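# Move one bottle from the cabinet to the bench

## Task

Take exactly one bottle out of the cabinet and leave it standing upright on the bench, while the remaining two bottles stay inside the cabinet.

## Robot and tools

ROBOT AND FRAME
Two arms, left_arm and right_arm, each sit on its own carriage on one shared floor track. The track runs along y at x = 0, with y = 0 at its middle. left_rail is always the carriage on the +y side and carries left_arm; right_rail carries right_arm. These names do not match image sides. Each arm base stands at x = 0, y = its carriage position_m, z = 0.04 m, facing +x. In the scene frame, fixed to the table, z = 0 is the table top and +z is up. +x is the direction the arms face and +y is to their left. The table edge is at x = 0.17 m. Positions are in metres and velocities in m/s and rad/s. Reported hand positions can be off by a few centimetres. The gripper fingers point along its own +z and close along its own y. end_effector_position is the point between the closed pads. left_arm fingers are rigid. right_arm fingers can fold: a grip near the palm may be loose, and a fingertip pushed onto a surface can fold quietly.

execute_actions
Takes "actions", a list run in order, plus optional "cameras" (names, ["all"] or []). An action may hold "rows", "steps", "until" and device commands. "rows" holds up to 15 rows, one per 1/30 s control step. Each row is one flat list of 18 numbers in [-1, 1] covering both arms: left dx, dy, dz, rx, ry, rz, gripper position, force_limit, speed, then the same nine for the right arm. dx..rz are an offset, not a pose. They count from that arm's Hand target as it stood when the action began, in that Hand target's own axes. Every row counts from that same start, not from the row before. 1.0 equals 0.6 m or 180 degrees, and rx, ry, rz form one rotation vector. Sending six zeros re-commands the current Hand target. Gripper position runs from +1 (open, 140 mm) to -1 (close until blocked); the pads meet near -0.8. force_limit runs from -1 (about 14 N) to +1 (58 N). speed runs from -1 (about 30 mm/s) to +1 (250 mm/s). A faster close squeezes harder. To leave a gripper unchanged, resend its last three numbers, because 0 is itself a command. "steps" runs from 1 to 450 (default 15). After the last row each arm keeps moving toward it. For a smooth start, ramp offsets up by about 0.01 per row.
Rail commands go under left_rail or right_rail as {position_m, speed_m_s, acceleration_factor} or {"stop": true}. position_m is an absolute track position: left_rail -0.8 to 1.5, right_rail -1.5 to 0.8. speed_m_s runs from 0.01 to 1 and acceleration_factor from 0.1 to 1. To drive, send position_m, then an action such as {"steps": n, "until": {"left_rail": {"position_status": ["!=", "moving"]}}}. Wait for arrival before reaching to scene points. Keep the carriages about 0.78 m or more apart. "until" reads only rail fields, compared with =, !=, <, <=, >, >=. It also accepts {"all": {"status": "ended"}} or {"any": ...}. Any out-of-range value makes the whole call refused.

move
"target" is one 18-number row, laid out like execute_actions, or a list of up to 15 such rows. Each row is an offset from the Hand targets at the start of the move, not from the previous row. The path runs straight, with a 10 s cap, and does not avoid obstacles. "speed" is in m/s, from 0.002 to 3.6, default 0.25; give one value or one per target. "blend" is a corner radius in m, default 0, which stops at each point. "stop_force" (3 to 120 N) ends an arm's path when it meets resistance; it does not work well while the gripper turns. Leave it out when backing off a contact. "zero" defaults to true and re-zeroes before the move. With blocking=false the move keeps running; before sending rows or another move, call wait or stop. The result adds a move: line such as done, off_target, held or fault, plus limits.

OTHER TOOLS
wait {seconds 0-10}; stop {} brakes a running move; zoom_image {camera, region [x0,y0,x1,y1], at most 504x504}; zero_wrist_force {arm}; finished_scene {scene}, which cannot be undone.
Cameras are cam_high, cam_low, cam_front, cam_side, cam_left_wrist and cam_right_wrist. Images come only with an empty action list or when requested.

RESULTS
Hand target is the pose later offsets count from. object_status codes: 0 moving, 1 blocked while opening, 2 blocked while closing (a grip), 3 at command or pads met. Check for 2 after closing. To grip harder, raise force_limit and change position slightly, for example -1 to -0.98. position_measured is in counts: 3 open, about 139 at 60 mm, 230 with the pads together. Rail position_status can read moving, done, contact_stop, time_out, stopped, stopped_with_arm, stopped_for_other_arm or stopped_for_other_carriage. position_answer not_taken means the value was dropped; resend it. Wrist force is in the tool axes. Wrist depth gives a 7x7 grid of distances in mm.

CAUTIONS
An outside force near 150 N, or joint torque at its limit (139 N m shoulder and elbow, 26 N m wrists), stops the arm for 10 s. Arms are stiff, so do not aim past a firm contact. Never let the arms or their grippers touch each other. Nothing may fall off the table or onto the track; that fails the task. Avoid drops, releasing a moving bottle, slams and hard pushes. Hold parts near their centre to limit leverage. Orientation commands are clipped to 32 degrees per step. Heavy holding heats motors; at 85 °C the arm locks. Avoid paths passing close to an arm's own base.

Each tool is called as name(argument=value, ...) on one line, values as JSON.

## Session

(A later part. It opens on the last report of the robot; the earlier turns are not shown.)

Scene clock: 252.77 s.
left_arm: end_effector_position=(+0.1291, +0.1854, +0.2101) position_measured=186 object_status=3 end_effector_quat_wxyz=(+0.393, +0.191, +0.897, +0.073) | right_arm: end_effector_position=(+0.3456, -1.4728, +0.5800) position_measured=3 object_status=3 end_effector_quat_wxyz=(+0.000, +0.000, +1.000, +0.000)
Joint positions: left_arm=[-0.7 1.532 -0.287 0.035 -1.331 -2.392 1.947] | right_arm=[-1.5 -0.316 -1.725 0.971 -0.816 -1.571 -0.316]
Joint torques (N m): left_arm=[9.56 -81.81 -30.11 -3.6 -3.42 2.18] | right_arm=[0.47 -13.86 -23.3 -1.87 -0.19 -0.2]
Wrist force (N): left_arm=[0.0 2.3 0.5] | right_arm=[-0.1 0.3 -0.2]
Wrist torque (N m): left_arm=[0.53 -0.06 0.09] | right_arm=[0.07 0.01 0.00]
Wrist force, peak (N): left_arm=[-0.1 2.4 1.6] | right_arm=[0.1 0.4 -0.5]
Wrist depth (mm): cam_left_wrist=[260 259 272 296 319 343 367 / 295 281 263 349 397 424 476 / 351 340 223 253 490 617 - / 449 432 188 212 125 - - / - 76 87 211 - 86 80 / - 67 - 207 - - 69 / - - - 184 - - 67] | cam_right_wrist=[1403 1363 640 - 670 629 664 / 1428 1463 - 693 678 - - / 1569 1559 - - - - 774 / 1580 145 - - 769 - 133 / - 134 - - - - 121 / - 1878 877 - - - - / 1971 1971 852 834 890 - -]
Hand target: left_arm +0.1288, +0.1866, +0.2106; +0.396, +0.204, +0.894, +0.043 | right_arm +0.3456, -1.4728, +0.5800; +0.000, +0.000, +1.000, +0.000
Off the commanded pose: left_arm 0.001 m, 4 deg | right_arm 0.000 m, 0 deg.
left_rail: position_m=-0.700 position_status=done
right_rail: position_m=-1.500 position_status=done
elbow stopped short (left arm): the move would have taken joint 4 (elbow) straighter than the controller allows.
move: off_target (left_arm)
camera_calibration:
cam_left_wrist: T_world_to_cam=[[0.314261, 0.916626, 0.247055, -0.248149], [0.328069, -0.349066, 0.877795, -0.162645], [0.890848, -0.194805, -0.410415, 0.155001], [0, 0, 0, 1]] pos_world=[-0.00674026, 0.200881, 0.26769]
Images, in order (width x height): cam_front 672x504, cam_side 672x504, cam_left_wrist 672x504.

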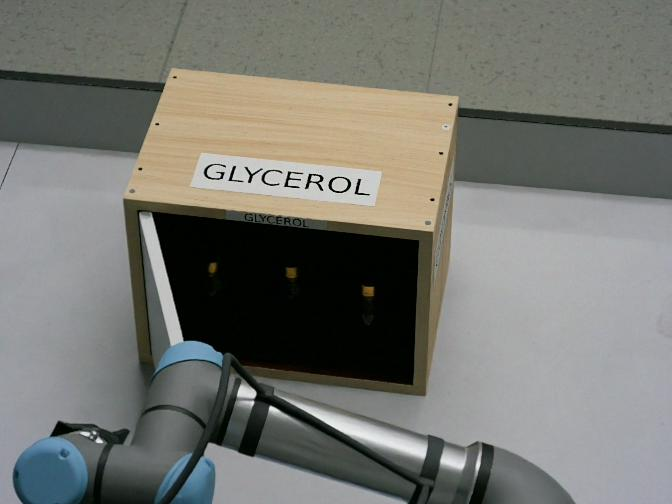

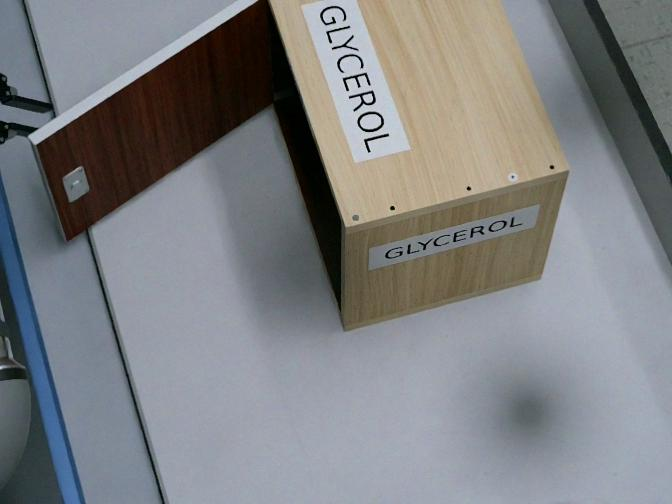

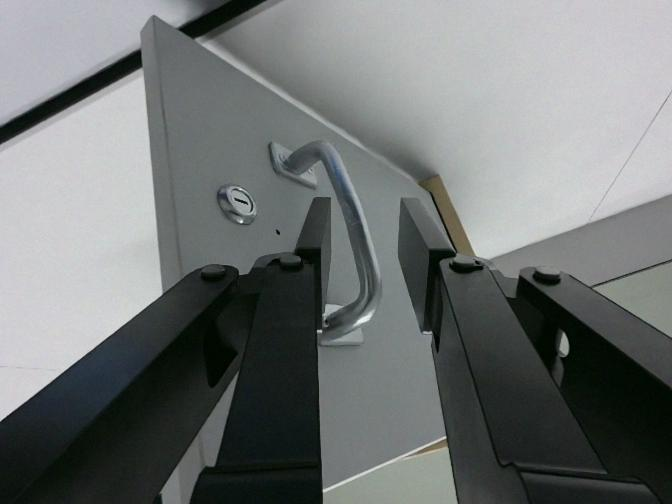

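execute_actions(actions=[{"left_rail":{"position_m":-0.62,"speed_m_s":0.2},"steps":60,"until":{"all":{"status":"ended"}}}])

move(target=[[-0.15,0.052,-0.147,0,0,0,-0.45,-1,-1,0,0,0,0,0,0,1,1,1],[-0.386,-0.171,-0.237,0,0,0,-0.45,-1,-1,0,0,0,0,0,0,1,1,1]], speed=0.2, blend=0.03, cameras=["cam_left_wrist","cam_front","cam_low"])

Scene clock: 272.33 s.
left_arm: end_effector_position=(+0.1289, +0.2655, +0.2103) position_measured=186 object_status=3 end_effector_quat_wxyz=(+0.393, +0.191, +0.897, +0.073) | right_arm: end_effector_position=(+0.3456, -1.4728, +0.5800) position_measured=3 object_status=3 end_effector_quat_wxyz=(+0.000, +0.000, +1.000, +0.000)
Joint positions: left_arm=[-0.62 1.532 -0.287 0.035 -1.332 -2.393 1.947] | right_arm=[-1.5 -0.316 -1.725 0.971 -0.816 -1.571 -0.316]
Joint torques (N m): left_arm=[-4.82 -65.57 -19.31 -3.73 -2.9 -2.2] | right_arm=[-0.41 -13.47 -23.78 -1.68 -0.06 -0.15]
Wrist force (N): left_arm=[0.0 2.1 0.7] | right_arm=[0.1 0.0 -0.4]
Wrist torque (N m): left_arm=[0.49 -0.06 0.09] | right_arm=[0.00 -0.03 0.00]
Wrist force, peak (N): left_arm=[0.8 4.4 0.9] | right_arm=[-0.1 0.4 -0.6]
Wrist depth (mm): cam_left_wrist=[259 276 273 296 319 353 358 / 246 288 347 366 398 434 511 / 225 263 352 448 491 - - / 207 239 243 131 125 - - / 192 81 87 354 - 86 75 / - 67 - 318 - - 69 / - - - 295 - - 67] | cam_right_wrist=[1355 1371 648 659 640 - 631 / 1472 1428 718 - - - 661 / 1601 1590 - - - - - / 1623 146 - 757 748 - 133 / - 134 811 814 - - 121 / - 1821 887 - - 897 - / 1971 1939 2385 - - - -]
Hand target: left_arm +0.1288, +0.2666, +0.2106; +0.396, +0.204, +0.894, +0.043 | right_arm +0.3456, -1.4728, +0.5800; +0.000, +0.000, +1.000, +0.000
Tool commands: left_gripper/position=-0.45 left_gripper/force_limit=-1.0 left_gripper/speed=-1.0 right_gripper/position=+1.0 right_gripper/force_limit=+1.0 right_gripper/speed=+1.0
Off the commanded pose: left_arm 0.001 m, 4 deg | right_arm 0.000 m, 0 deg.
left_rail: position_m=-0.620 speed_m_s=0.20 position_status=done
right_rail: position_m=-1.500 position_status=done
elbow stopped short (left arm): the move would have taken joint 4 (elbow) straighter than the controller allows.

Scene clock: 275.20 s.
left_arm: end_effector_position=(+0.1314, +0.0925, +0.4431) position_measured=186 object_status=3 end_effector_quat_wxyz=(+0.396, +0.204, +0.894, +0.043) | right_arm: end_effector_position=(+0.3456, -1.4728, +0.5800) position_measured=3 object_status=3 end_effector_quat_wxyz=(+0.000, +0.000, +1.000, +0.000)
Joint positions: left_arm=[-0.62 1.518 -0.908 0.584 -1.179 -2.387 1.996] | right_arm=[-1.5 -0.316 -1.725 0.971 -0.816 -1.571 -0.316]
Joint torques (N m): left_arm=[10.31 -63.99 -18.06 -4.36 -3.56 -2.4] | right_arm=[0.73 -14.26 -23.26 -1.58 -0.25 -0.14]
Wrist force (N): left_arm=[-0.3 2.1 0.7] | right_arm=[0.2 0.2 -0.4]
Wrist torque (N m): left_arm=[0.47 -0.02 0.15] | right_arm=[0.04 -0.03 0.00]
Wrist force, peak (N): left_arm=[1.4 2.1 1.8] | right_arm=[0.2 0.3 -0.6]
Wrist depth (mm): cam_left_wrist=[473 533 545 536 315 635 - / 575 594 629 642 615 506 - / - - 668 834 798 472 3018 / - - 101 526 125 599 3798 / - 76 87 635 - 86 75 / - 67 - - - - 69 / - - - - - - 67] | cam_right_wrist=[1454 1333 685 - 624 664 706 / 1454 1482 - - 689 682 - / 1529 1549 760 732 689 727 - / 1680 145 - 757 774 752 133 / - 134 831 849 - - 121 / - 1835 - 852 - - - / 2005 1939 - - - - -]
Hand target: left_arm +0.1314, +0.0925, +0.4430; +0.396, +0.204, +0.894, +0.043 | right_arm +0.3456, -1.4728, +0.5800; +0.000, +0.000, +1.000, +0.000
Off the commanded pose: left_arm 0.000 m, 0 deg | right_arm 0.000 m, 0 deg.
left_rail: position_m=-0.620 speed_m_s=0.20 position_status=done
right_rail: position_m=-1.500 position_status=done
elbow stopped short (left arm): the move would have taken joint 4 (elbow) straighter than the controller allows.
move: done
camera_calibration:
cam_left_wrist: T_world_to_cam=[[0.359401, 0.9105, 0.204499, -0.207735], [0.317557, -0.325392, 0.890661, -0.406755], [0.87749, -0.255165, -0.406082, 0.235896], [0, 0, 0, 1]] pos_world=[-0.00316806, 0.11698, 0.500556]
Images, in order (width x height): cam_low 672x504, cam_front 672x504, cam_left_wrist 672x504.

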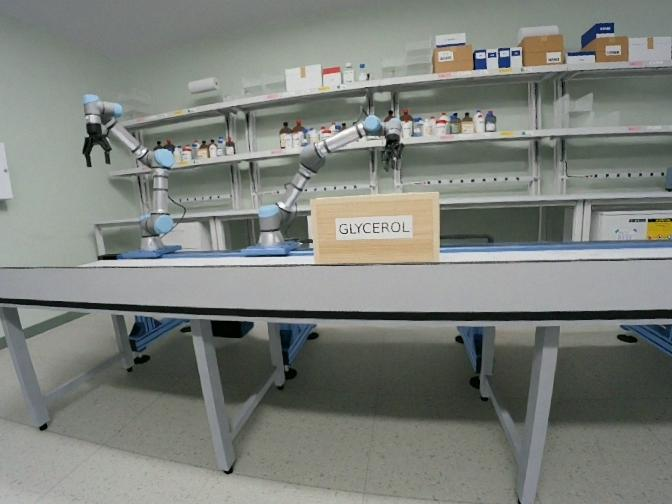

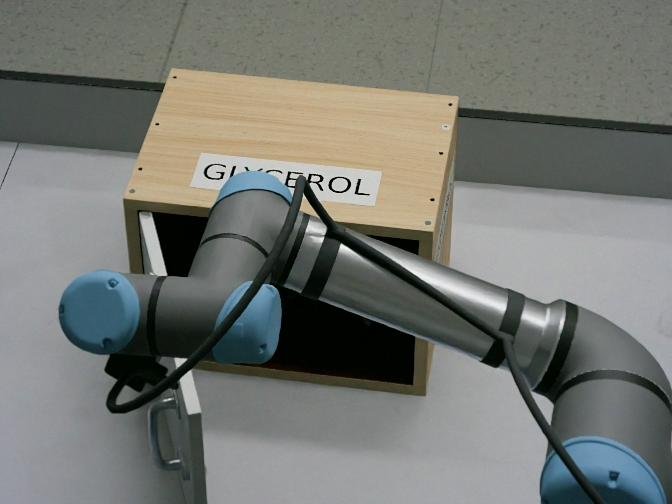

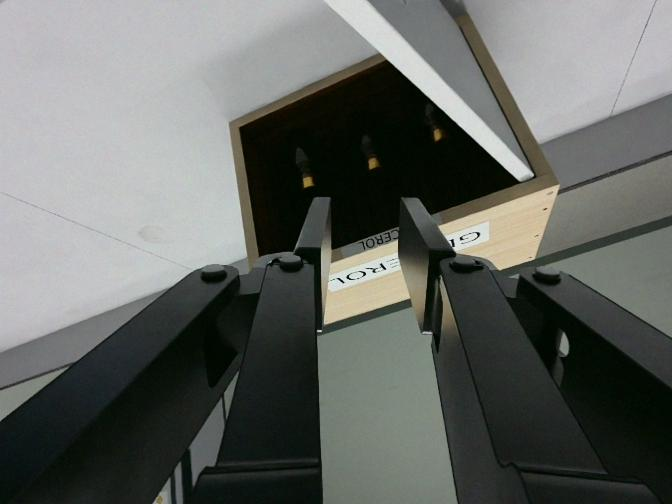

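zoom_image(camera="cam_left_wrist", region=[220, 40, 560, 260])

Scaled by 1.482 from the camera's 672x504 image, which has a finer 960x720 frame.

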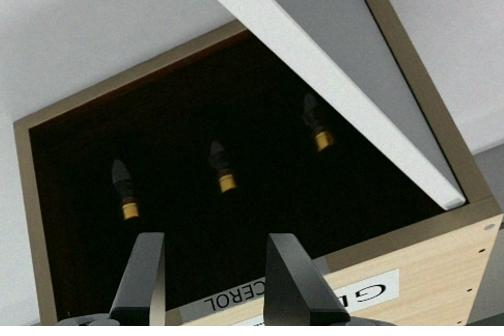

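execute_actions(actions=[{"left_rail":{"position_m":-0.40,"speed_m_s":0.5},"steps":60,"until":{"all":{"status":"ended"}}}])

move(target=[[-0.3705,-0.437,0.278,-0.0416,-0.0668,-0.1272,0.12,-1,0,0,0,0,0,0,0,1,1,1],[-0.191,-0.55,0.593,-0.0416,-0.0668,-0.1272,0.12,-1,0,0,0,0,0,0,0,1,1,1]], speed=0.25, blend=0.04, cameras=["cam_left_wrist","cam_front","cam_side"])

Scene clock: 308.30 s.
left_arm: end_effector_position=(+0.1314, +0.3125, +0.4430) position_measured=186 object_status=3 end_effector_quat_wxyz=(+0.396, +0.204, +0.894, +0.043) | right_arm: end_effector_position=(+0.3456, -1.4728, +0.5800) position_measured=3 object_status=3 end_effector_quat_wxyz=(+0.000, +0.000, +1.000, +0.000)
Joint positions: left_arm=[-0.4 1.518 -0.908 0.584 -1.18 -2.387 1.996] | right_arm=[-1.5 -0.316 -1.725 0.971 -0.816 -1.571 -0.316]
Joint torques (N m): left_arm=[-8.33 -54.13 -23.6 -2.78 -3.18 -2.49] | right_arm=[0.44 -13.61 -23.22 -1.61 -0.28 -0.18]
Wrist force (N): left_arm=[-0.3 2.1 0.6] | right_arm=[0.0 0.2 -0.5]
Wrist torque (N m): left_arm=[0.48 -0.01 0.16] | right_arm=[0.06 -0.01 0.00]
Wrist force, peak (N): left_arm=[0.8 4.2 0.5] | right_arm=[-0.2 0.4 -0.6]
Wrist depth (mm): cam_left_wrist=[313 367 500 551 - - - / 287 331 459 - - - - / 293 345 394 543 - 874 - / - 697 699 515 125 3389 3934 / - 76 87 642 - 86 76 / - 67 - 4896 - - 69 / - - - - - - 67] | cam_right_wrist=[1403 1340 682 659 652 663 - / 1482 1411 - - 683 - - / 1549 1549 - - 732 - - / 1601 136 787 - - 739 133 / - 134 - 714 - 734 121 / - 1835 - - - - 846 / 1971 1955 1780 1794 861 798 811]
Hand target: left_arm +0.1314, +0.3125, +0.4430; +0.396, +0.204, +0.894, +0.043 | right_arm +0.3456, -1.4728, +0.5800; +0.000, +0.000, +1.000, +0.000
Tool commands: left_gripper/position=-0.45 left_gripper/force_limit=-1.0 left_gripper/speed=-1.0 right_gripper/position=+1.0 right_gripper/force_limit=+1.0 right_gripper/speed=+1.0
Off the commanded pose: left_arm 0.000 m, 0 deg | right_arm 0.000 m, 0 deg.
left_rail: position_m=-0.400 speed_m_s=0.50 position_status=done
right_rail: position_m=-1.500 position_status=done

Scene clock: 311.70 s.
left_arm: end_effector_position=(+0.3492, -0.0647, +0.2003) position_measured=114 object_status=3 end_effector_quat_wxyz=(+0.499, +0.001, +0.866, +0.000) | right_arm: end_effector_position=(+0.3456, -1.4728, +0.5800) position_measured=3 object_status=3 end_effector_quat_wxyz=(+0.000, +0.000, +1.000, +0.000)
Joint positions: left_arm=[-0.4 0.94 -1.449 2.495 -3.411 -2.345 0.602] | right_arm=[-1.5 -0.316 -1.725 0.971 -0.816 -1.571 -0.316]
Joint torques (N m): left_arm=[-10.09 -12.33 -6.57 -4.56 0.64 -2.29] | right_arm=[0.23 -13.87 -24.39 -1.55 -0.17 -0.21]
Wrist force (N): left_arm=[-0.9 1.9 0.8] | right_arm=[0.0 0.2 -0.4]
Wrist torque (N m): left_arm=[0.46 0.09 0.15] | right_arm=[0.04 0.00 0.00]
Wrist force, peak (N): left_arm=[0.9 3.1 0.1] | right_arm=[0.2 0.2 -0.7]
Wrist depth (mm): cam_left_wrist=[322 321 291 292 291 290 288 / 433 403 293 346 364 351 344 / 607 - 264 496 535 526 349 / - 715 132 526 522 131 447 / - 87 132 514 515 109 88 / - - 240 312 318 - 60 / - - - 3865 234 - -] | cam_right_wrist=[1446 1387 664 674 657 - 652 / 1472 1500 739 - - 691 - / 1569 1539 - - - 712 - / 1580 145 - - - - 133 / - 134 - - - 811 121 / - 1807 - - - - - / 1955 1971 907 - - 825 -]
Hand target: left_arm +0.3493, -0.0647, +0.2003; +0.499, +0.001, +0.866, +0.000 | right_arm +0.3456, -1.4728, +0.5800; +0.000, +0.000, +1.000, +0.000
Off the commanded pose: left_arm 0.000 m, 0 deg | right_arm 0.000 m, 0 deg.
left_rail: position_m=-0.400 speed_m_s=0.50 position_status=done
right_rail: position_m=-1.500 position_status=done
move: done
camera_calibration:
cam_left_wrist: T_world_to_cam=[[0.0355701, 0.999027, -0.0260583, 0.0717016], [0.165708, 0.0198179, 0.985976, -0.254631], [0.985533, -0.0393893, -0.164842, -0.166038], [0, 0, 0, 1]] pos_world=[0.20328, -0.0731257, 0.225558]
Images, in order (width x height): cam_front 672x504, cam_side 672x504, cam_left_wrist 672x504.

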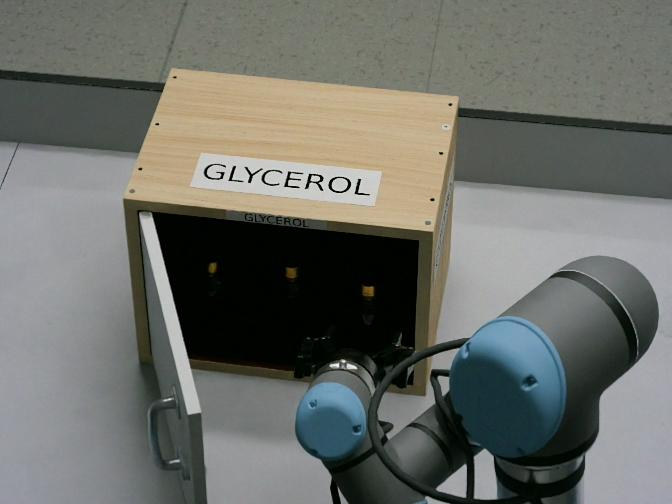

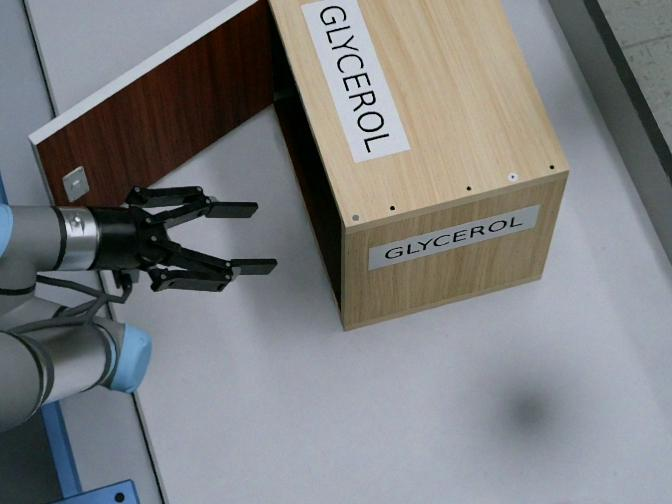

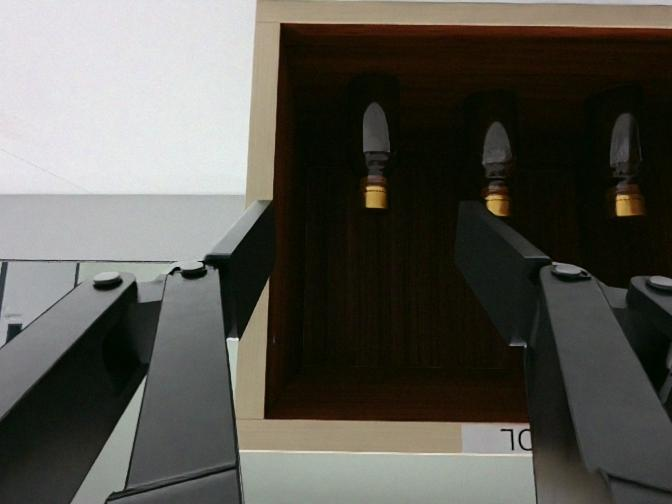

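zoom_image(camera="cam_left_wrist", region=[260, 40, 672, 240])

Scaled by 1.223 from the camera's 672x504 image, which has a finer 960x720 frame.

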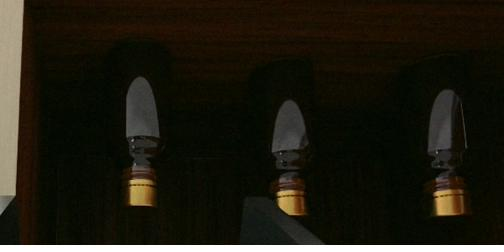

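move(target=[[0.051,0.0133,0.195,0,0,0,0.12,-1,0,0,0,0,0,0,0,1,1,1],[0.051,0.0133,0.27,0,0,0,0.12,-1,0,0,0,0,0,0,0,1,1,1]], speed=0.12, stop_force=8, cameras=["cam_left_wrist","cam_front"])

Scene clock: 333.97 s.
left_arm: end_effector_position=(+0.4741, -0.0567, +0.0926) position_measured=114 object_status=3 end_effector_quat_wxyz=(+0.499, +0.001, +0.866, +0.000) | right_arm: end_effector_position=(+0.3456, -1.4728, +0.5800) position_measured=3 object_status=3 end_effector_quat_wxyz=(+0.000, +0.000, +1.000, +0.000)
Joint positions: left_arm=[-0.4 0.693 -0.971 2.344 -3.869 -2.157 0.395] | right_arm=[-1.5 -0.316 -1.725 0.971 -0.816 -1.571 -0.316]
Joint torques (N m): left_arm=[-9.96 -26.2 -15.1 -4.76 1.01 -2.36] | right_arm=[-0.3 -14.27 -24.07 -1.38 -0.16 -0.16]
Wrist force (N): left_arm=[-0.9 2.0 1.1] | right_arm=[0.1 0.3 -0.5]
Wrist torque (N m): left_arm=[0.47 0.08 0.14] | right_arm=[0.06 -0.02 0.00]
Wrist force, peak (N): left_arm=[-0.9 1.9 2.3] | right_arm=[0.1 0.4 -0.6]
Wrist depth (mm): cam_left_wrist=[174 142 142 142 142 142 142 / 223 137 174 185 184 183 182 / 339 132 217 196 231 223 247 / - 128 153 192 184 131 206 / - 87 132 389 389 109 88 / - - 262 380 380 - 60 / - - 317 370 368 - -] | cam_right_wrist=[1387 1395 678 708 646 - 638 / 1472 1437 - 674 718 - 666 / 1559 1519 - - 693 - - / 1590 145 - - - - 134 / - 134 - - 800 - 121 / - 1864 861 - - - - / 2111 1924 907 874 825 843 1924]
Hand target: left_arm +0.4741, -0.0567, +0.0926; +0.499, +0.001, +0.866, +0.000 | right_arm +0.3456, -1.4728, +0.5800; +0.000, +0.000, +1.000, +0.000
Off the commanded pose: left_arm 0.000 m, 0 deg | right_arm 0.000 m, 0 deg.
left_rail: position_m=-0.400 speed_m_s=0.50 position_status=done
right_rail: position_m=-1.500 position_status=done
move: done
camera_calibration:
cam_left_wrist: T_world_to_cam=[[0.0354752, 0.999031, -0.0260349, 0.0565891], [0.165609, 0.0198144, 0.985992, -0.169264], [0.985553, -0.0392899, -0.164745, -0.306585], [0, 0, 0, 1]] pos_world=[0.32818, -0.0652261, 0.117858]
Images, in order (width x height): cam_front 672x504, cam_left_wrist 672x504.

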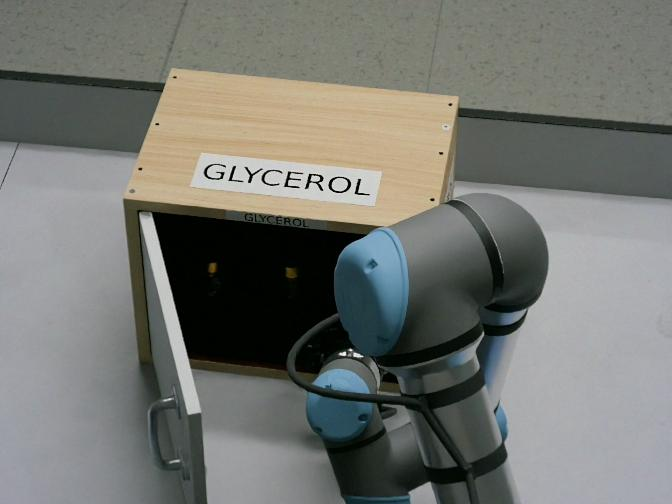

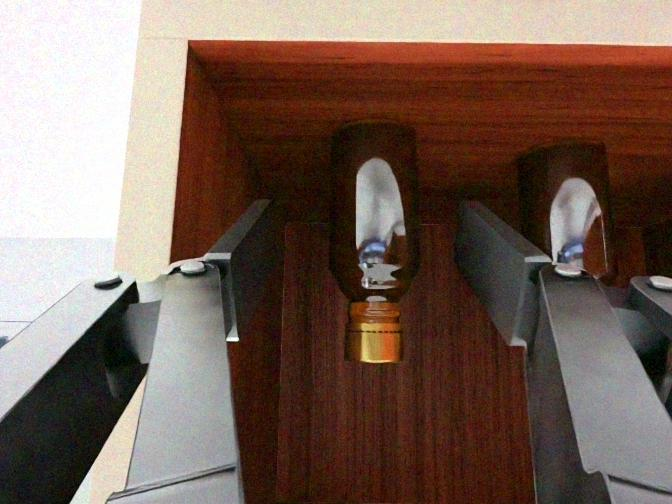

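move(target=[-0.007,0,0.104,0,0,0,0.12,-1,0,0,0,0,0,0,0,1,1,1], speed=0.1, stop_force=7, cameras=["cam_left_wrist"])

Scene clock: 344.43 s.
left_arm: end_effector_position=(+0.4909, -0.0569, +0.0844) position_measured=114 object_status=3 end_effector_quat_wxyz=(+0.499, +0.001, +0.866, +0.000) | right_arm: end_effector_position=(+0.3456, -1.4728, +0.5800) position_measured=3 object_status=3 end_effector_quat_wxyz=(+0.000, +0.000, +1.000, +0.000)
Joint positions: left_arm=[-0.4 0.665 -0.937 2.314 -3.885 -2.135 0.376] | right_arm=[-1.5 -0.316 -1.725 0.971 -0.816 -1.571 -0.316]
Joint torques (N m): left_arm=[8.91 -45.61 0.41 -1.52 -2.6 2.66] | right_arm=[0.18 -14.59 -23.84 -1.43 -0.22 -0.19]
Wrist force (N): left_arm=[-0.6 1.8 0.9] | right_arm=[0.0 0.3 -0.3]
Wrist torque (N m): left_arm=[0.46 0.03 0.07] | right_arm=[0.07 0.01 0.00]
Wrist force, peak (N): left_arm=[3.2 2.9 -16.4] | right_arm=[0.3 0.5 -0.7]
Wrist depth (mm): cam_left_wrist=[162 128 128 127 127 126 126 / 207 123 170 169 168 167 166 / 318 120 214 182 210 209 195 / - 116 153 171 169 131 190 / - 87 132 181 377 109 88 / - - 260 365 368 - 60 / - - 310 358 358 - -] | cam_right_wrist=[1333 1340 708 659 650 661 636 / 1472 1549 - - 682 - - / 1971 1623 - - - - - / 1623 145 - - - 752 133 / - 134 785 867 - - 121 / - 1835 - 843 - - - / 1924 1988 - 1849 855 - -]
Hand target: left_arm +0.4909, -0.0569, +0.0844; +0.499, +0.001, +0.866, +0.000 (not the last commanded pose) | right_arm +0.3456, -1.4728, +0.5800; +0.000, +0.000, +1.000, +0.000
Off the commanded pose: left_arm 0.044 m, 0 deg | right_arm 0.000 m, 0 deg.
left_rail: position_m=-0.400 speed_m_s=0.50 position_status=done
right_rail: position_m=-1.500 position_status=done
move: contact (left_arm)
camera_calibration:
cam_left_wrist: T_world_to_cam=[[0.0358658, 0.999016, -0.0261065, 0.0557536], [0.165714, 0.0198164, 0.985975, -0.163977], [0.985521, -0.039689, -0.16484, -0.324403], [0, 0, 0, 1]] pos_world=[0.344879, -0.0653245, 0.109658]
Images, in order (width x height): cam_left_wrist 672x504.

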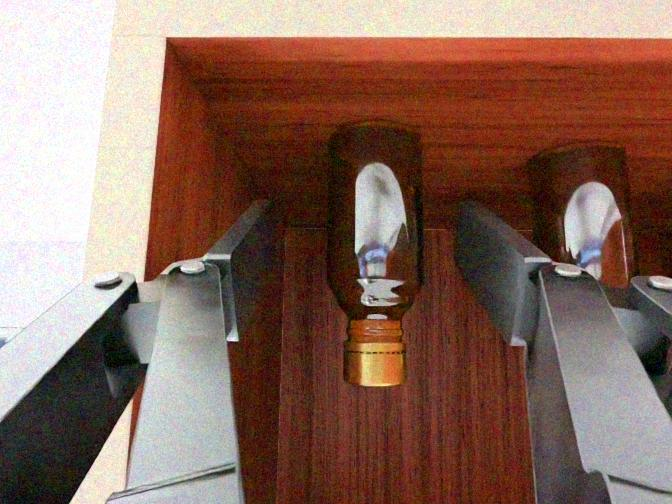

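move(target=[0.001,0.02,-0.036,0.0577,0,0.0333,-0.12,-1,-0.5,0,0,0,0,0,0,1,1,1], speed=0.1, cameras=["cam_left_wrist"])

Scene clock: 367.13 s.
left_arm: end_effector_position=(+0.4719, -0.0450, +0.0947) position_measured=144 object_status=3 end_effector_quat_wxyz=(+0.497, +0.091, +0.862, -0.052) | right_arm: end_effector_position=(+0.3456, -1.4728, +0.5800) position_measured=3 object_status=3 end_effector_quat_wxyz=(+0.000, +0.000, +1.000, +0.000)
Joint positions: left_arm=[-0.4 0.808 -0.974 2.211 -3.544 -2.398 0.683] | right_arm=[-1.5 -0.316 -1.725 0.971 -0.816 -1.571 -0.316]
Joint torques (N m): left_arm=[9.44 -46.84 -19.09 -1.32 -3.15 2.54] | right_arm=[-0.79 -14.07 -24.85 -1.34 -0.15 -0.14]
Wrist force (N): left_arm=[-0.5 1.7 1.0] | right_arm=[0.1 0.1 -0.7]
Wrist torque (N m): left_arm=[0.41 0.02 0.07] | right_arm=[0.03 -0.03 0.00]
Wrist force, peak (N): left_arm=[-0.8 2.2 0.9] | right_arm=[0.2 0.6 -0.7]
Wrist depth (mm): cam_left_wrist=[178 166 158 151 144 139 138 / 229 168 190 189 187 186 185 / - 159 216 205 235 233 190 / 610 156 126 193 170 194 185 / - 87 112 301 195 71 80 / - 75 - 384 380 - 72 / - - - 375 - - -] | cam_right_wrist=[1395 1371 678 666 - - 646 / 1482 1559 697 - 664 - - / 1500 1569 - - - - - / 1645 145 774 727 - - 133 / - 134 849 - - - 121 / - 1835 - - - 834 864 / 2022 1988 - 772 843 849 782]
Hand target: left_arm +0.4719, -0.0449, +0.0947; +0.497, +0.091, +0.862, -0.052 | right_arm +0.3456, -1.4728, +0.5800; +0.000, +0.000, +1.000, +0.000
Off the commanded pose: left_arm 0.000 m, 0 deg | right_arm 0.000 m, 0 deg.
left_rail: position_m=-0.400 speed_m_s=0.50 position_status=done
right_rail: position_m=-1.500 position_status=done
move: done
camera_calibration:
cam_left_wrist: T_world_to_cam=[[0.242473, 0.969798, -0.026418, -0.0540065], [0.166389, -0.0147432, 0.98595, -0.173088], [0.955783, -0.243462, -0.164939, -0.298722], [0, 0, 0, 1]] pos_world=[0.327409, -0.0229039, 0.119959]
Images, in order (width x height): cam_left_wrist 672x504.

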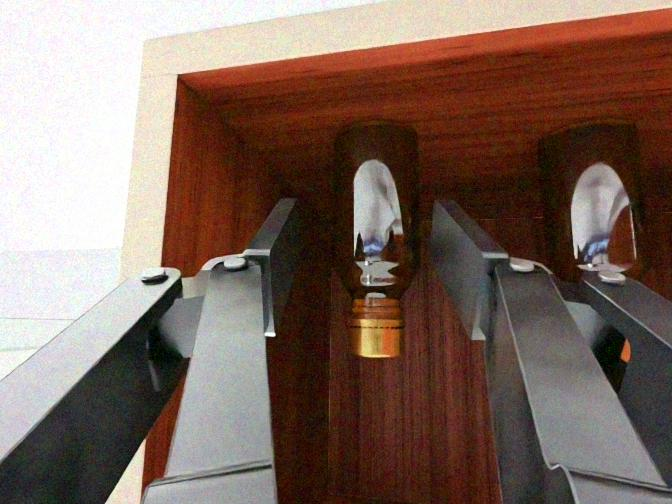

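move(target=[0,0.006,0.08,0,0,0,-0.12,-1,-0.5,0,0,0,0,0,0,1,1,1], speed=0.08, stop_force=6, cameras=["cam_left_wrist"])

Scene clock: 375.50 s.
left_arm: end_effector_position=(+0.5133, -0.0501, +0.0706) position_measured=144 object_status=3 end_effector_quat_wxyz=(+0.497, +0.091, +0.862, -0.052) | right_arm: end_effector_position=(+0.3456, -1.4728, +0.5800) position_measured=3 object_status=3 end_effector_quat_wxyz=(+0.000, +0.000, +1.000, +0.000)
Joint positions: left_arm=[-0.4 0.736 -0.88 2.148 -3.629 -2.349 0.608] | right_arm=[-1.5 -0.316 -1.725 0.971 -0.816 -1.571 -0.316]
Joint torques (N m): left_arm=[-10.1 -31.92 -18.07 -4.67 0.62 -2.27] | right_arm=[-0.96 -15.36 -25.14 -1.29 -0.37 -0.23]
Wrist force (N): left_arm=[-0.4 2.0 0.8] | right_arm=[0.2 0.4 -0.6]
Wrist torque (N m): left_arm=[0.48 -0.01 0.15] | right_arm=[0.08 -0.04 0.00]
Wrist force, peak (N): left_arm=[-0.5 2.2 1.6] | right_arm=[0.2 0.2 -0.8]
Wrist depth (mm): cam_left_wrist=[122 118 112 112 106 105 104 / 118 131 144 142 142 141 139 / 115 137 193 155 177 212 150 / 114 130 126 150 146 306 148 / - 87 112 150 144 71 80 / - 75 - 150 150 - 72 / - - - 341 - - -] | cam_right_wrist=[1379 1387 670 - - - - / 1463 1519 704 676 - 687 - / 1519 1590 732 - - - 683 / 1657 146 - 790 - - 133 / - 134 - - - 809 122 / - 1835 917 910 - 834 849 / 1939 1971 2459 1955 840 858 741]
Hand target: left_arm +0.5133, -0.0501, +0.0706; +0.497, +0.091, +0.862, -0.052 | right_arm +0.3456, -1.4728, +0.5800; +0.000, +0.000, +1.000, +0.000
Off the commanded pose: left_arm 0.000 m, 0 deg | right_arm 0.000 m, 0 deg.
left_rail: position_m=-0.400 speed_m_s=0.50 position_status=done
right_rail: position_m=-1.500 position_status=done
move: done
camera_calibration:
cam_left_wrist: T_world_to_cam=[[0.24269, 0.969745, -0.0263809, -0.0597947], [0.166479, -0.0148421, 0.985933, -0.156407], [0.955712, -0.243669, -0.165044, -0.343366], [0, 0, 0, 1]] pos_world=[0.368709, -0.0280032, 0.0959592]
Images, in order (width x height): cam_left_wrist 672x504.

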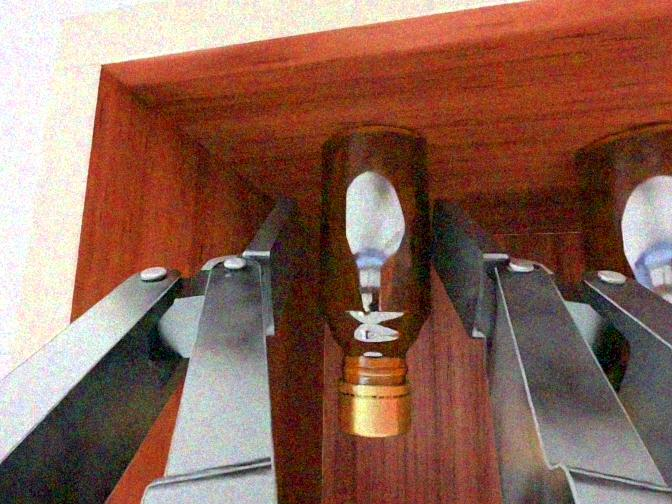

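move(target=[0,0.007,0.008,0,0,0,-0.12,-1,-0.5,0,0,0,0,0,0,1,1,1], speed=0.05)

execute_actions(actions=[{"rows":[[0,0,0,0,0,0,-1,-0.4,-1,0,0,0,0,0,0,1,1,1]],"steps":75}], cameras=["cam_left_wrist"])

Scene clock: 384.13 s.
left_arm: end_effector_position=(+0.5182, -0.0469, +0.0683) position_measured=144 object_status=3 end_effector_quat_wxyz=(+0.497, +0.091, +0.862, -0.052) | right_arm: end_effector_position=(+0.3456, -1.4728, +0.5800) position_measured=3 object_status=3 end_effector_quat_wxyz=(+0.000, +0.000, +1.000, +0.000)
Joint positions: left_arm=[-0.4 0.734 -0.869 2.132 -3.626 -2.347 0.606] | right_arm=[-1.5 -0.316 -1.725 0.971 -0.816 -1.571 -0.316]
Joint torques (N m): left_arm=[-9.82 -32.02 -18.77 -1.54 0.74 -2.4] | right_arm=[-0.11 -15.24 -25.25 -1.34 -0.36 -0.12]
Wrist force (N): left_arm=[-0.8 1.9 1.0] | right_arm=[0.2 0.4 -0.6]
Wrist torque (N m): left_arm=[0.46 0.07 0.16] | right_arm=[0.09 -0.04 0.00]
Wrist force, peak (N): left_arm=[-0.4 2.2 1.3] | right_arm=[-0.1 0.4 -1.0]
Wrist depth (mm): cam_left_wrist=[116 112 106 103 102 101 101 / 119 131 139 138 137 136 135 / 118 141 191 148 171 205 148 / 118 135 126 145 145 297 143 / - 87 112 142 143 71 80 / - 75 - 144 334 - 72 / - - - 333 - - -] | cam_right_wrist=[1379 1395 640 - - 646 609 / 1472 1500 - - 672 683 - / 1580 1510 - 748 - - 702 / 1612 146 774 - - - 133 / - 134 834 - - - 121 / - 1780 817 - - 864 - / - 1955 - 1835 867 1908 2005]
Hand target: left_arm +0.5182, -0.0468, +0.0682; +0.497, +0.091, +0.862, -0.052 | right_arm +0.3456, -1.4728, +0.5800; +0.000, +0.000, +1.000, +0.000
Off the commanded pose: left_arm 0.000 m, 0 deg | right_arm 0.000 m, 0 deg.
left_rail: position_m=-0.400 speed_m_s=0.50 position_status=done
right_rail: position_m=-1.500 position_status=done
move: done

Scene clock: 386.83 s.
left_arm: end_effector_position=(+0.5182, -0.0468, +0.0682) position_measured=162 object_status=2 end_effector_quat_wxyz=(+0.497, +0.091, +0.862, -0.052) | right_arm: end_effector_position=(+0.3456, -1.4728, +0.5800) position_measured=3 object_status=3 end_effector_quat_wxyz=(+0.000, +0.000, +1.000, +0.000)
Joint positions: left_arm=[-0.4 0.734 -0.869 2.131 -3.626 -2.347 0.606] | right_arm=[-1.5 -0.316 -1.725 0.971 -0.816 -1.571 -0.316]
Joint torques (N m): left_arm=[-0.12 -32.21 -16.15 -2.26 0.72 -1.71] | right_arm=[-0.96 -15.26 -24.4 -1.5 -0.38 -0.23]
Wrist force (N): left_arm=[-3.8 0.7 -4.6] | right_arm=[0.1 0.3 -0.6]
Wrist torque (N m): left_arm=[0.55 0.14 0.14] | right_arm=[0.06 -0.02 0.00]
Wrist force, peak (N): left_arm=[-3.7 0.8 -4.8] | right_arm=[0.1 0.3 -0.9]
Wrist depth (mm): cam_left_wrist=[116 112 106 103 102 102 101 / 119 131 139 138 137 137 135 / 118 141 191 148 172 205 148 / 118 134 174 142 144 329 143 / - 87 87 141 142 86 80 / - 68 - 145 - - 70 / - - - 333 - - -] | cam_right_wrist=[1403 1363 655 - 659 641 638 / 1454 1428 - - - - - / 1580 1559 - 780 - 714 741 / 1634 146 792 762 864 743 133 / - 134 823 787 - - 122 / - 1767 - 877 871 - 843 / - 1988 837 - 1878 1741 -]
Hand target: left_arm +0.5182, -0.0468, +0.0682; +0.497, +0.091, +0.862, -0.052 | right_arm +0.3456, -1.4728, +0.5800; +0.000, +0.000, +1.000, +0.000
Off the commanded pose: left_arm 0.000 m, 0 deg | right_arm 0.000 m, 0 deg.
left_rail: position_m=-0.400 speed_m_s=0.50 position_status=done
right_rail: position_m=-1.500 position_status=done
camera_calibration:
cam_left_wrist: T_world_to_cam=[[0.24269, 0.969745, -0.0263809, -0.0641747], [0.166479, -0.0148421, 0.985933, -0.154826], [0.955712, -0.243669, -0.165044, -0.347761], [0, 0, 0, 1]] pos_world=[0.373709, -0.0248032, 0.0935592]
Images, in order (width x height): cam_left_wrist 672x504.

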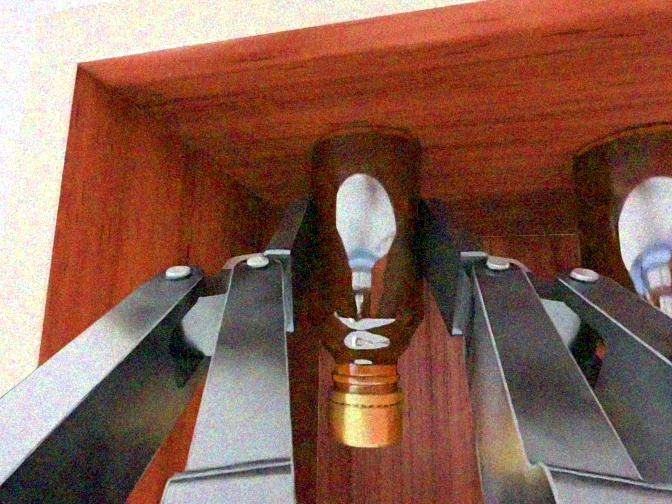

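move(target=[-0.029,0,-0.0167,0,0,0,-1,-0.4,-1,0,0,0,0,0,0,1,1,1], speed=0.05, cameras=["cam_left_wrist"])

Scene clock: 401.07 s.
left_arm: end_effector_position=(+0.5183, -0.0468, +0.0882) position_measured=162 object_status=2 end_effector_quat_wxyz=(+0.497, +0.091, +0.862, -0.052) | right_arm: end_effector_position=(+0.3456, -1.4728, +0.5800) position_measured=3 object_status=3 end_effector_quat_wxyz=(+0.000, +0.000, +1.000, +0.000)
Joint positions: left_arm=[-0.4 0.734 -0.921 2.137 -3.579 -2.347 0.605] | right_arm=[-1.5 -0.316 -1.725 0.971 -0.816 -1.571 -0.316]
Joint torques (N m): left_arm=[-10.2 -51.89 -4.84 -2 -1.09 2.7] | right_arm=[0.54 -15.86 -25.08 -1.32 -0.48 -0.32]
Wrist force (N): left_arm=[2.4 1.8 2.1] | right_arm=[-0.1 0.4 -0.7]
Wrist torque (N m): left_arm=[0.45 -0.09 0.16] | right_arm=[0.09 0.01 0.00]
Wrist force, peak (N): left_arm=[-4.0 0.6 -4.7] | right_arm=[0.1 0.5 -0.9]
Wrist depth (mm): cam_left_wrist=[118 130 132 131 130 130 129 / 119 142 177 176 174 173 150 / 118 142 215 148 219 262 148 / 118 134 174 142 144 334 142 / - 87 87 141 142 86 80 / - 68 - 145 - - 70 / - - - 335 - - 67] | cam_right_wrist=[1387 1348 678 - 634 643 615 / 1482 1590 - 668 676 - - / 1529 1590 - - 736 - - / 1657 145 - - - - 133 / - 126 - - 814 806 121 / - 1807 840 - 855 837 - / 1939 1988 2022 769 - - 798]
Hand target: left_arm +0.5183, -0.0468, +0.0883; +0.497, +0.091, +0.862, -0.052 | right_arm +0.3456, -1.4728, +0.5800; +0.000, +0.000, +1.000, +0.000
Off the commanded pose: left_arm 0.000 m, 0 deg | right_arm 0.000 m, 0 deg.
left_rail: position_m=-0.400 speed_m_s=0.50 position_status=done
right_rail: position_m=-1.500 position_status=done
move: done
camera_calibration:
cam_left_wrist: T_world_to_cam=[[0.242562, 0.969775, -0.0264568, -0.063592], [0.166393, -0.0147205, 0.98595, -0.174412], [0.95576, -0.243556, -0.164934, -0.344504], [0, 0, 0, 1]] pos_world=[0.373709, -0.0248035, 0.113459]
Images, in order (width x height): cam_left_wrist 672x504.

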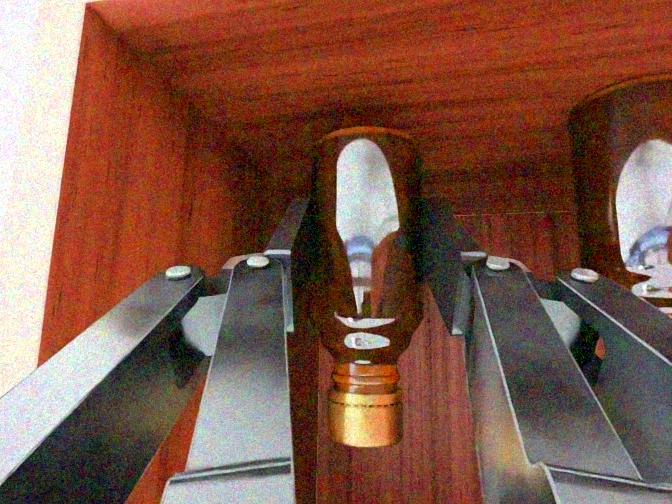

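move(target=[0.117,-0.0257,-0.202,0,0,0,-1,-0.4,-1,0,0,0,0,0,0,1,1,1], speed=0.1, cameras=["cam_left_wrist","cam_front","cam_side"])

Scene clock: 410.13 s.
left_arm: end_effector_position=(+0.3781, -0.0327, +0.0883) position_measured=162 object_status=2 end_effector_quat_wxyz=(+0.497, +0.091, +0.862, -0.052) | right_arm: end_effector_position=(+0.3456, -1.4728, +0.5800) position_measured=3 object_status=3 end_effector_quat_wxyz=(+0.000, +0.000, +1.000, +0.000)
Joint positions: left_arm=[-0.4 0.997 -1.031 2.305 -3.396 -2.513 0.922] | right_arm=[-1.5 -0.316 -1.725 0.971 -0.816 -1.571 -0.316]
Joint torques (N m): left_arm=[8.2 -44.66 -2.48 -1.62 -4.05 2.76] | right_arm=[-0.58 -15.29 -24.32 -1.46 -0.46 -0.28]
Wrist force (N): left_arm=[2.3 1.8 2.1] | right_arm=[0.1 0.2 -0.6]
Wrist torque (N m): left_arm=[0.45 -0.05 0.08] | right_arm=[0.06 -0.03 0.00]
Wrist force, peak (N): left_arm=[1.1 1.6 3.7] | right_arm=[0.3 0.3 -0.9]
Wrist depth (mm): cam_left_wrist=[168 159 158 165 165 155 155 / 215 214 213 211 210 208 206 / 301 326 259 148 226 262 260 / - - 111 142 144 280 432 / - 87 87 141 142 86 80 / - 68 - 144 - - 70 / - - - 390 - - 67] | cam_right_wrist=[1379 1363 657 674 - - - / 1454 1539 - - 678 - - / 1559 1569 743 785 - - 772 / 1645 145 - - 806 - 134 / - 134 - - 755 762 121 / - 1849 - 861 - - - / 2039 1971 861 - - - 820]
Hand target: left_arm +0.3781, -0.0327, +0.0883; +0.497, +0.091, +0.862, -0.052 | right_arm +0.3456, -1.4728, +0.5800; +0.000, +0.000, +1.000, +0.000
Off the commanded pose: left_arm 0.000 m, 0 deg | right_arm 0.000 m, 0 deg.
left_rail: position_m=-0.400 speed_m_s=0.50 position_status=done
right_rail: position_m=-1.500 position_status=done
move: done
camera_calibration:
cam_left_wrist: T_world_to_cam=[[0.242582, 0.969773, -0.0263377, -0.0433951], [0.166365, -0.0148378, 0.985953, -0.150985], [0.95576, -0.243556, -0.164936, -0.207127], [0, 0, 0, 1]] pos_world=[0.233609, -0.0106037, 0.113559]
Images, in order (width x height): cam_front 672x504, cam_side 672x504, cam_left_wrist 672x504.

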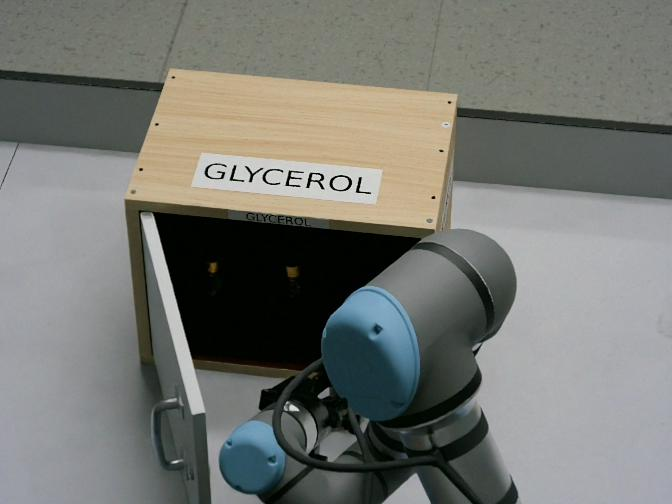

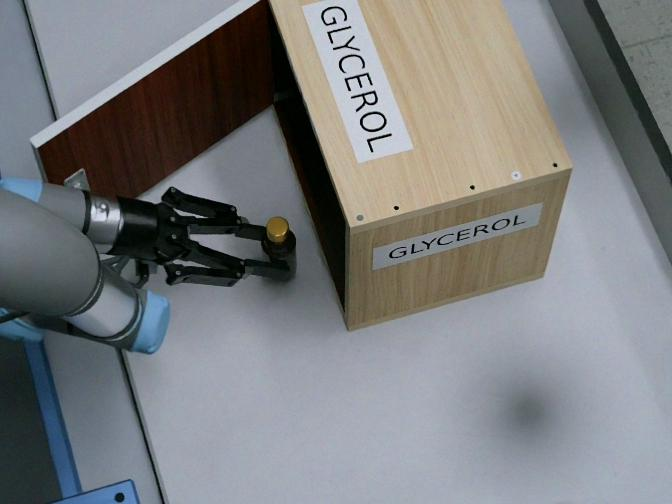

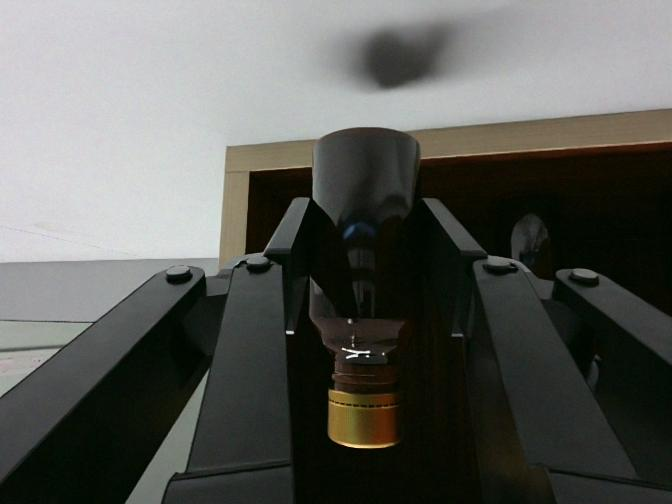

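move(target=[0.0289,0,0.0167,0,0,0,-1,-0.4,-1,0,0,0,0,0,0,1,1,1], speed=0.06)

move(target=[0.0433,0,0.025,0,0,0,-1,-0.4,-1,0,0,0,0,0,0,1,1,1], speed=0.012, stop_force=4, cameras=["cam_left_wrist","cam_side"])

Scene clock: 416.73 s.
left_arm: end_effector_position=(+0.3781, -0.0327, +0.0683) position_measured=162 object_status=2 end_effector_quat_wxyz=(+0.497, +0.091, +0.862, -0.052) | right_arm: end_effector_position=(+0.3456, -1.4728, +0.5800) position_measured=3 object_status=3 end_effector_quat_wxyz=(+0.000, +0.000, +1.000, +0.000)
Joint positions: left_arm=[-0.4 0.997 -0.971 2.302 -3.453 -2.513 0.922] | right_arm=[-1.5 -0.316 -1.725 0.971 -0.816 -1.571 -0.316]
Joint torques (N m): left_arm=[4.21 -28.61 -16.98 -5.34 -3.07 -2.24] | right_arm=[-0.83 -16 -25.15 -1.51 -0.65 -0.25]
Wrist force (N): left_arm=[2.4 2.0 2.4] | right_arm=[0.1 0.3 -0.7]
Wrist torque (N m): left_arm=[0.48 -0.07 0.13] | right_arm=[0.08 -0.03 0.00]
Wrist force, peak (N): left_arm=[2.7 2.0 2.4] | right_arm=[0.1 0.5 -1.0]
Wrist depth (mm): cam_left_wrist=[131 137 130 129 128 128 127 / 176 176 174 173 172 170 169 / 273 269 253 148 216 219 210 / 580 398 109 143 144 279 342 / - 87 87 141 142 86 80 / - 68 - 145 - - 70 / - - - 434 - - 67] | cam_right_wrist=[1387 1318 678 - 654 661 605 / 1428 1454 695 - - 704 676 / 1569 1500 676 714 - 739 - / 1623 145 765 752 - - 133 / - 134 864 828 - - 121 / - 1754 - - - 828 - / 2039 1955 864 - 823 883 814]
Hand target: left_arm +0.3781, -0.0327, +0.0683; +0.497, +0.091, +0.862, -0.052 | right_arm +0.3456, -1.4728, +0.5800; +0.000, +0.000, +1.000, +0.000
Off the commanded pose: left_arm 0.000 m, 0 deg | right_arm 0.000 m, 0 deg.
left_rail: position_m=-0.400 speed_m_s=0.50 position_status=done
right_rail: position_m=-1.500 position_status=done
move: done

Scene clock: 419.37 s.
left_arm: end_effector_position=(+0.3780, -0.0327, +0.0501) position_measured=162 object_status=2 end_effector_quat_wxyz=(+0.497, +0.091, +0.862, -0.052) | right_arm: end_effector_position=(+0.3456, -1.4728, +0.5800) position_measured=3 object_status=3 end_effector_quat_wxyz=(+0.000, +0.000, +1.000, +0.000)
Joint positions: left_arm=[-0.4 0.997 -0.914 2.296 -3.503 -2.513 0.923] | right_arm=[-1.5 -0.316 -1.725 0.971 -0.816 -1.571 -0.316]
Joint torques (N m): left_arm=[2.27 -45.82 0.56 -1.35 -1.08 -0.07] | right_arm=[-0.18 -15.87 -25.27 -1.45 -0.52 -0.28]
Wrist force (N): left_arm=[-1.0 2.2 1.0] | right_arm=[0.1 0.4 -0.7]
Wrist torque (N m): left_arm=[0.45 0.02 0.19] | right_arm=[0.10 -0.03 0.00]
Wrist force, peak (N): left_arm=[-10.0 2.0 -4.2] | right_arm=[0.2 0.4 -1.0]
Wrist depth (mm): cam_left_wrist=[104 104 109 103 102 97 101 / 140 140 139 138 137 136 135 / 217 214 212 148 172 204 200 / 382 317 118 143 144 256 274 / - 87 87 141 142 86 80 / - 68 - 145 - - 70 / - - - 459 - - 67] | cam_right_wrist=[1379 1363 695 663 682 - - / 1482 1539 - - 695 - - / 1549 1590 767 - 697 712 - / 1569 145 - 769 - - 134 / - 134 - - - - 121 / - 1878 - - 840 - - / 1988 1939 843 887 843 2209 1668]
Hand target: left_arm +0.3781, -0.0327, +0.0501; +0.497, +0.091, +0.862, -0.052 (not the last commanded pose) | right_arm +0.3456, -1.4728, +0.5800; +0.000, +0.000, +1.000, +0.000
Off the commanded pose: left_arm 0.012 m, 0 deg | right_arm 0.000 m, 0 deg.
left_rail: position_m=-0.400 speed_m_s=0.50 position_status=done
right_rail: position_m=-1.500 position_status=done
move: contact (left_arm)
camera_calibration:
cam_left_wrist: T_world_to_cam=[[0.242688, 0.969746, -0.0263814, -0.0443993], [0.166573, -0.0148652, 0.985917, -0.113352], [0.955697, -0.243665, -0.165141, -0.213303], [0, 0, 0, 1]] pos_world=[0.233509, -0.0106032, 0.0753596]
Images, in order (width x height): cam_side 672x504, cam_left_wrist 672x504.

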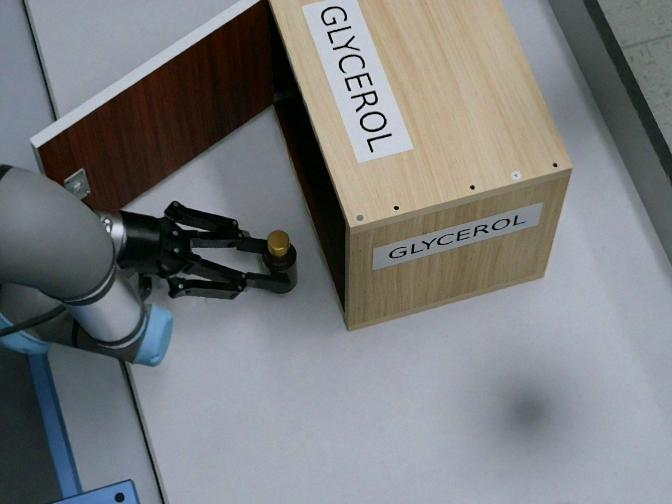

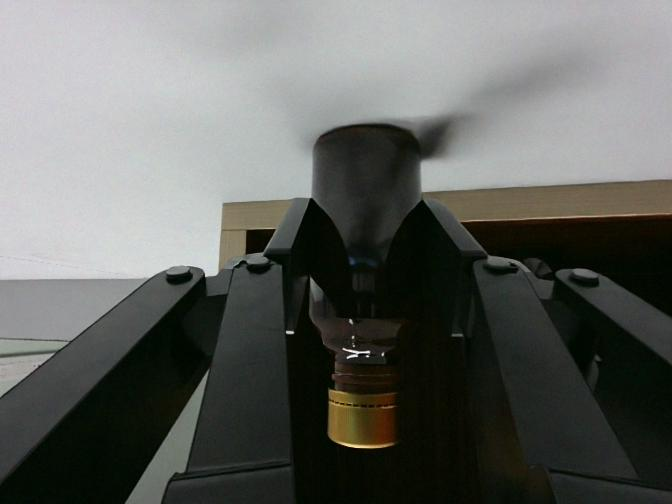

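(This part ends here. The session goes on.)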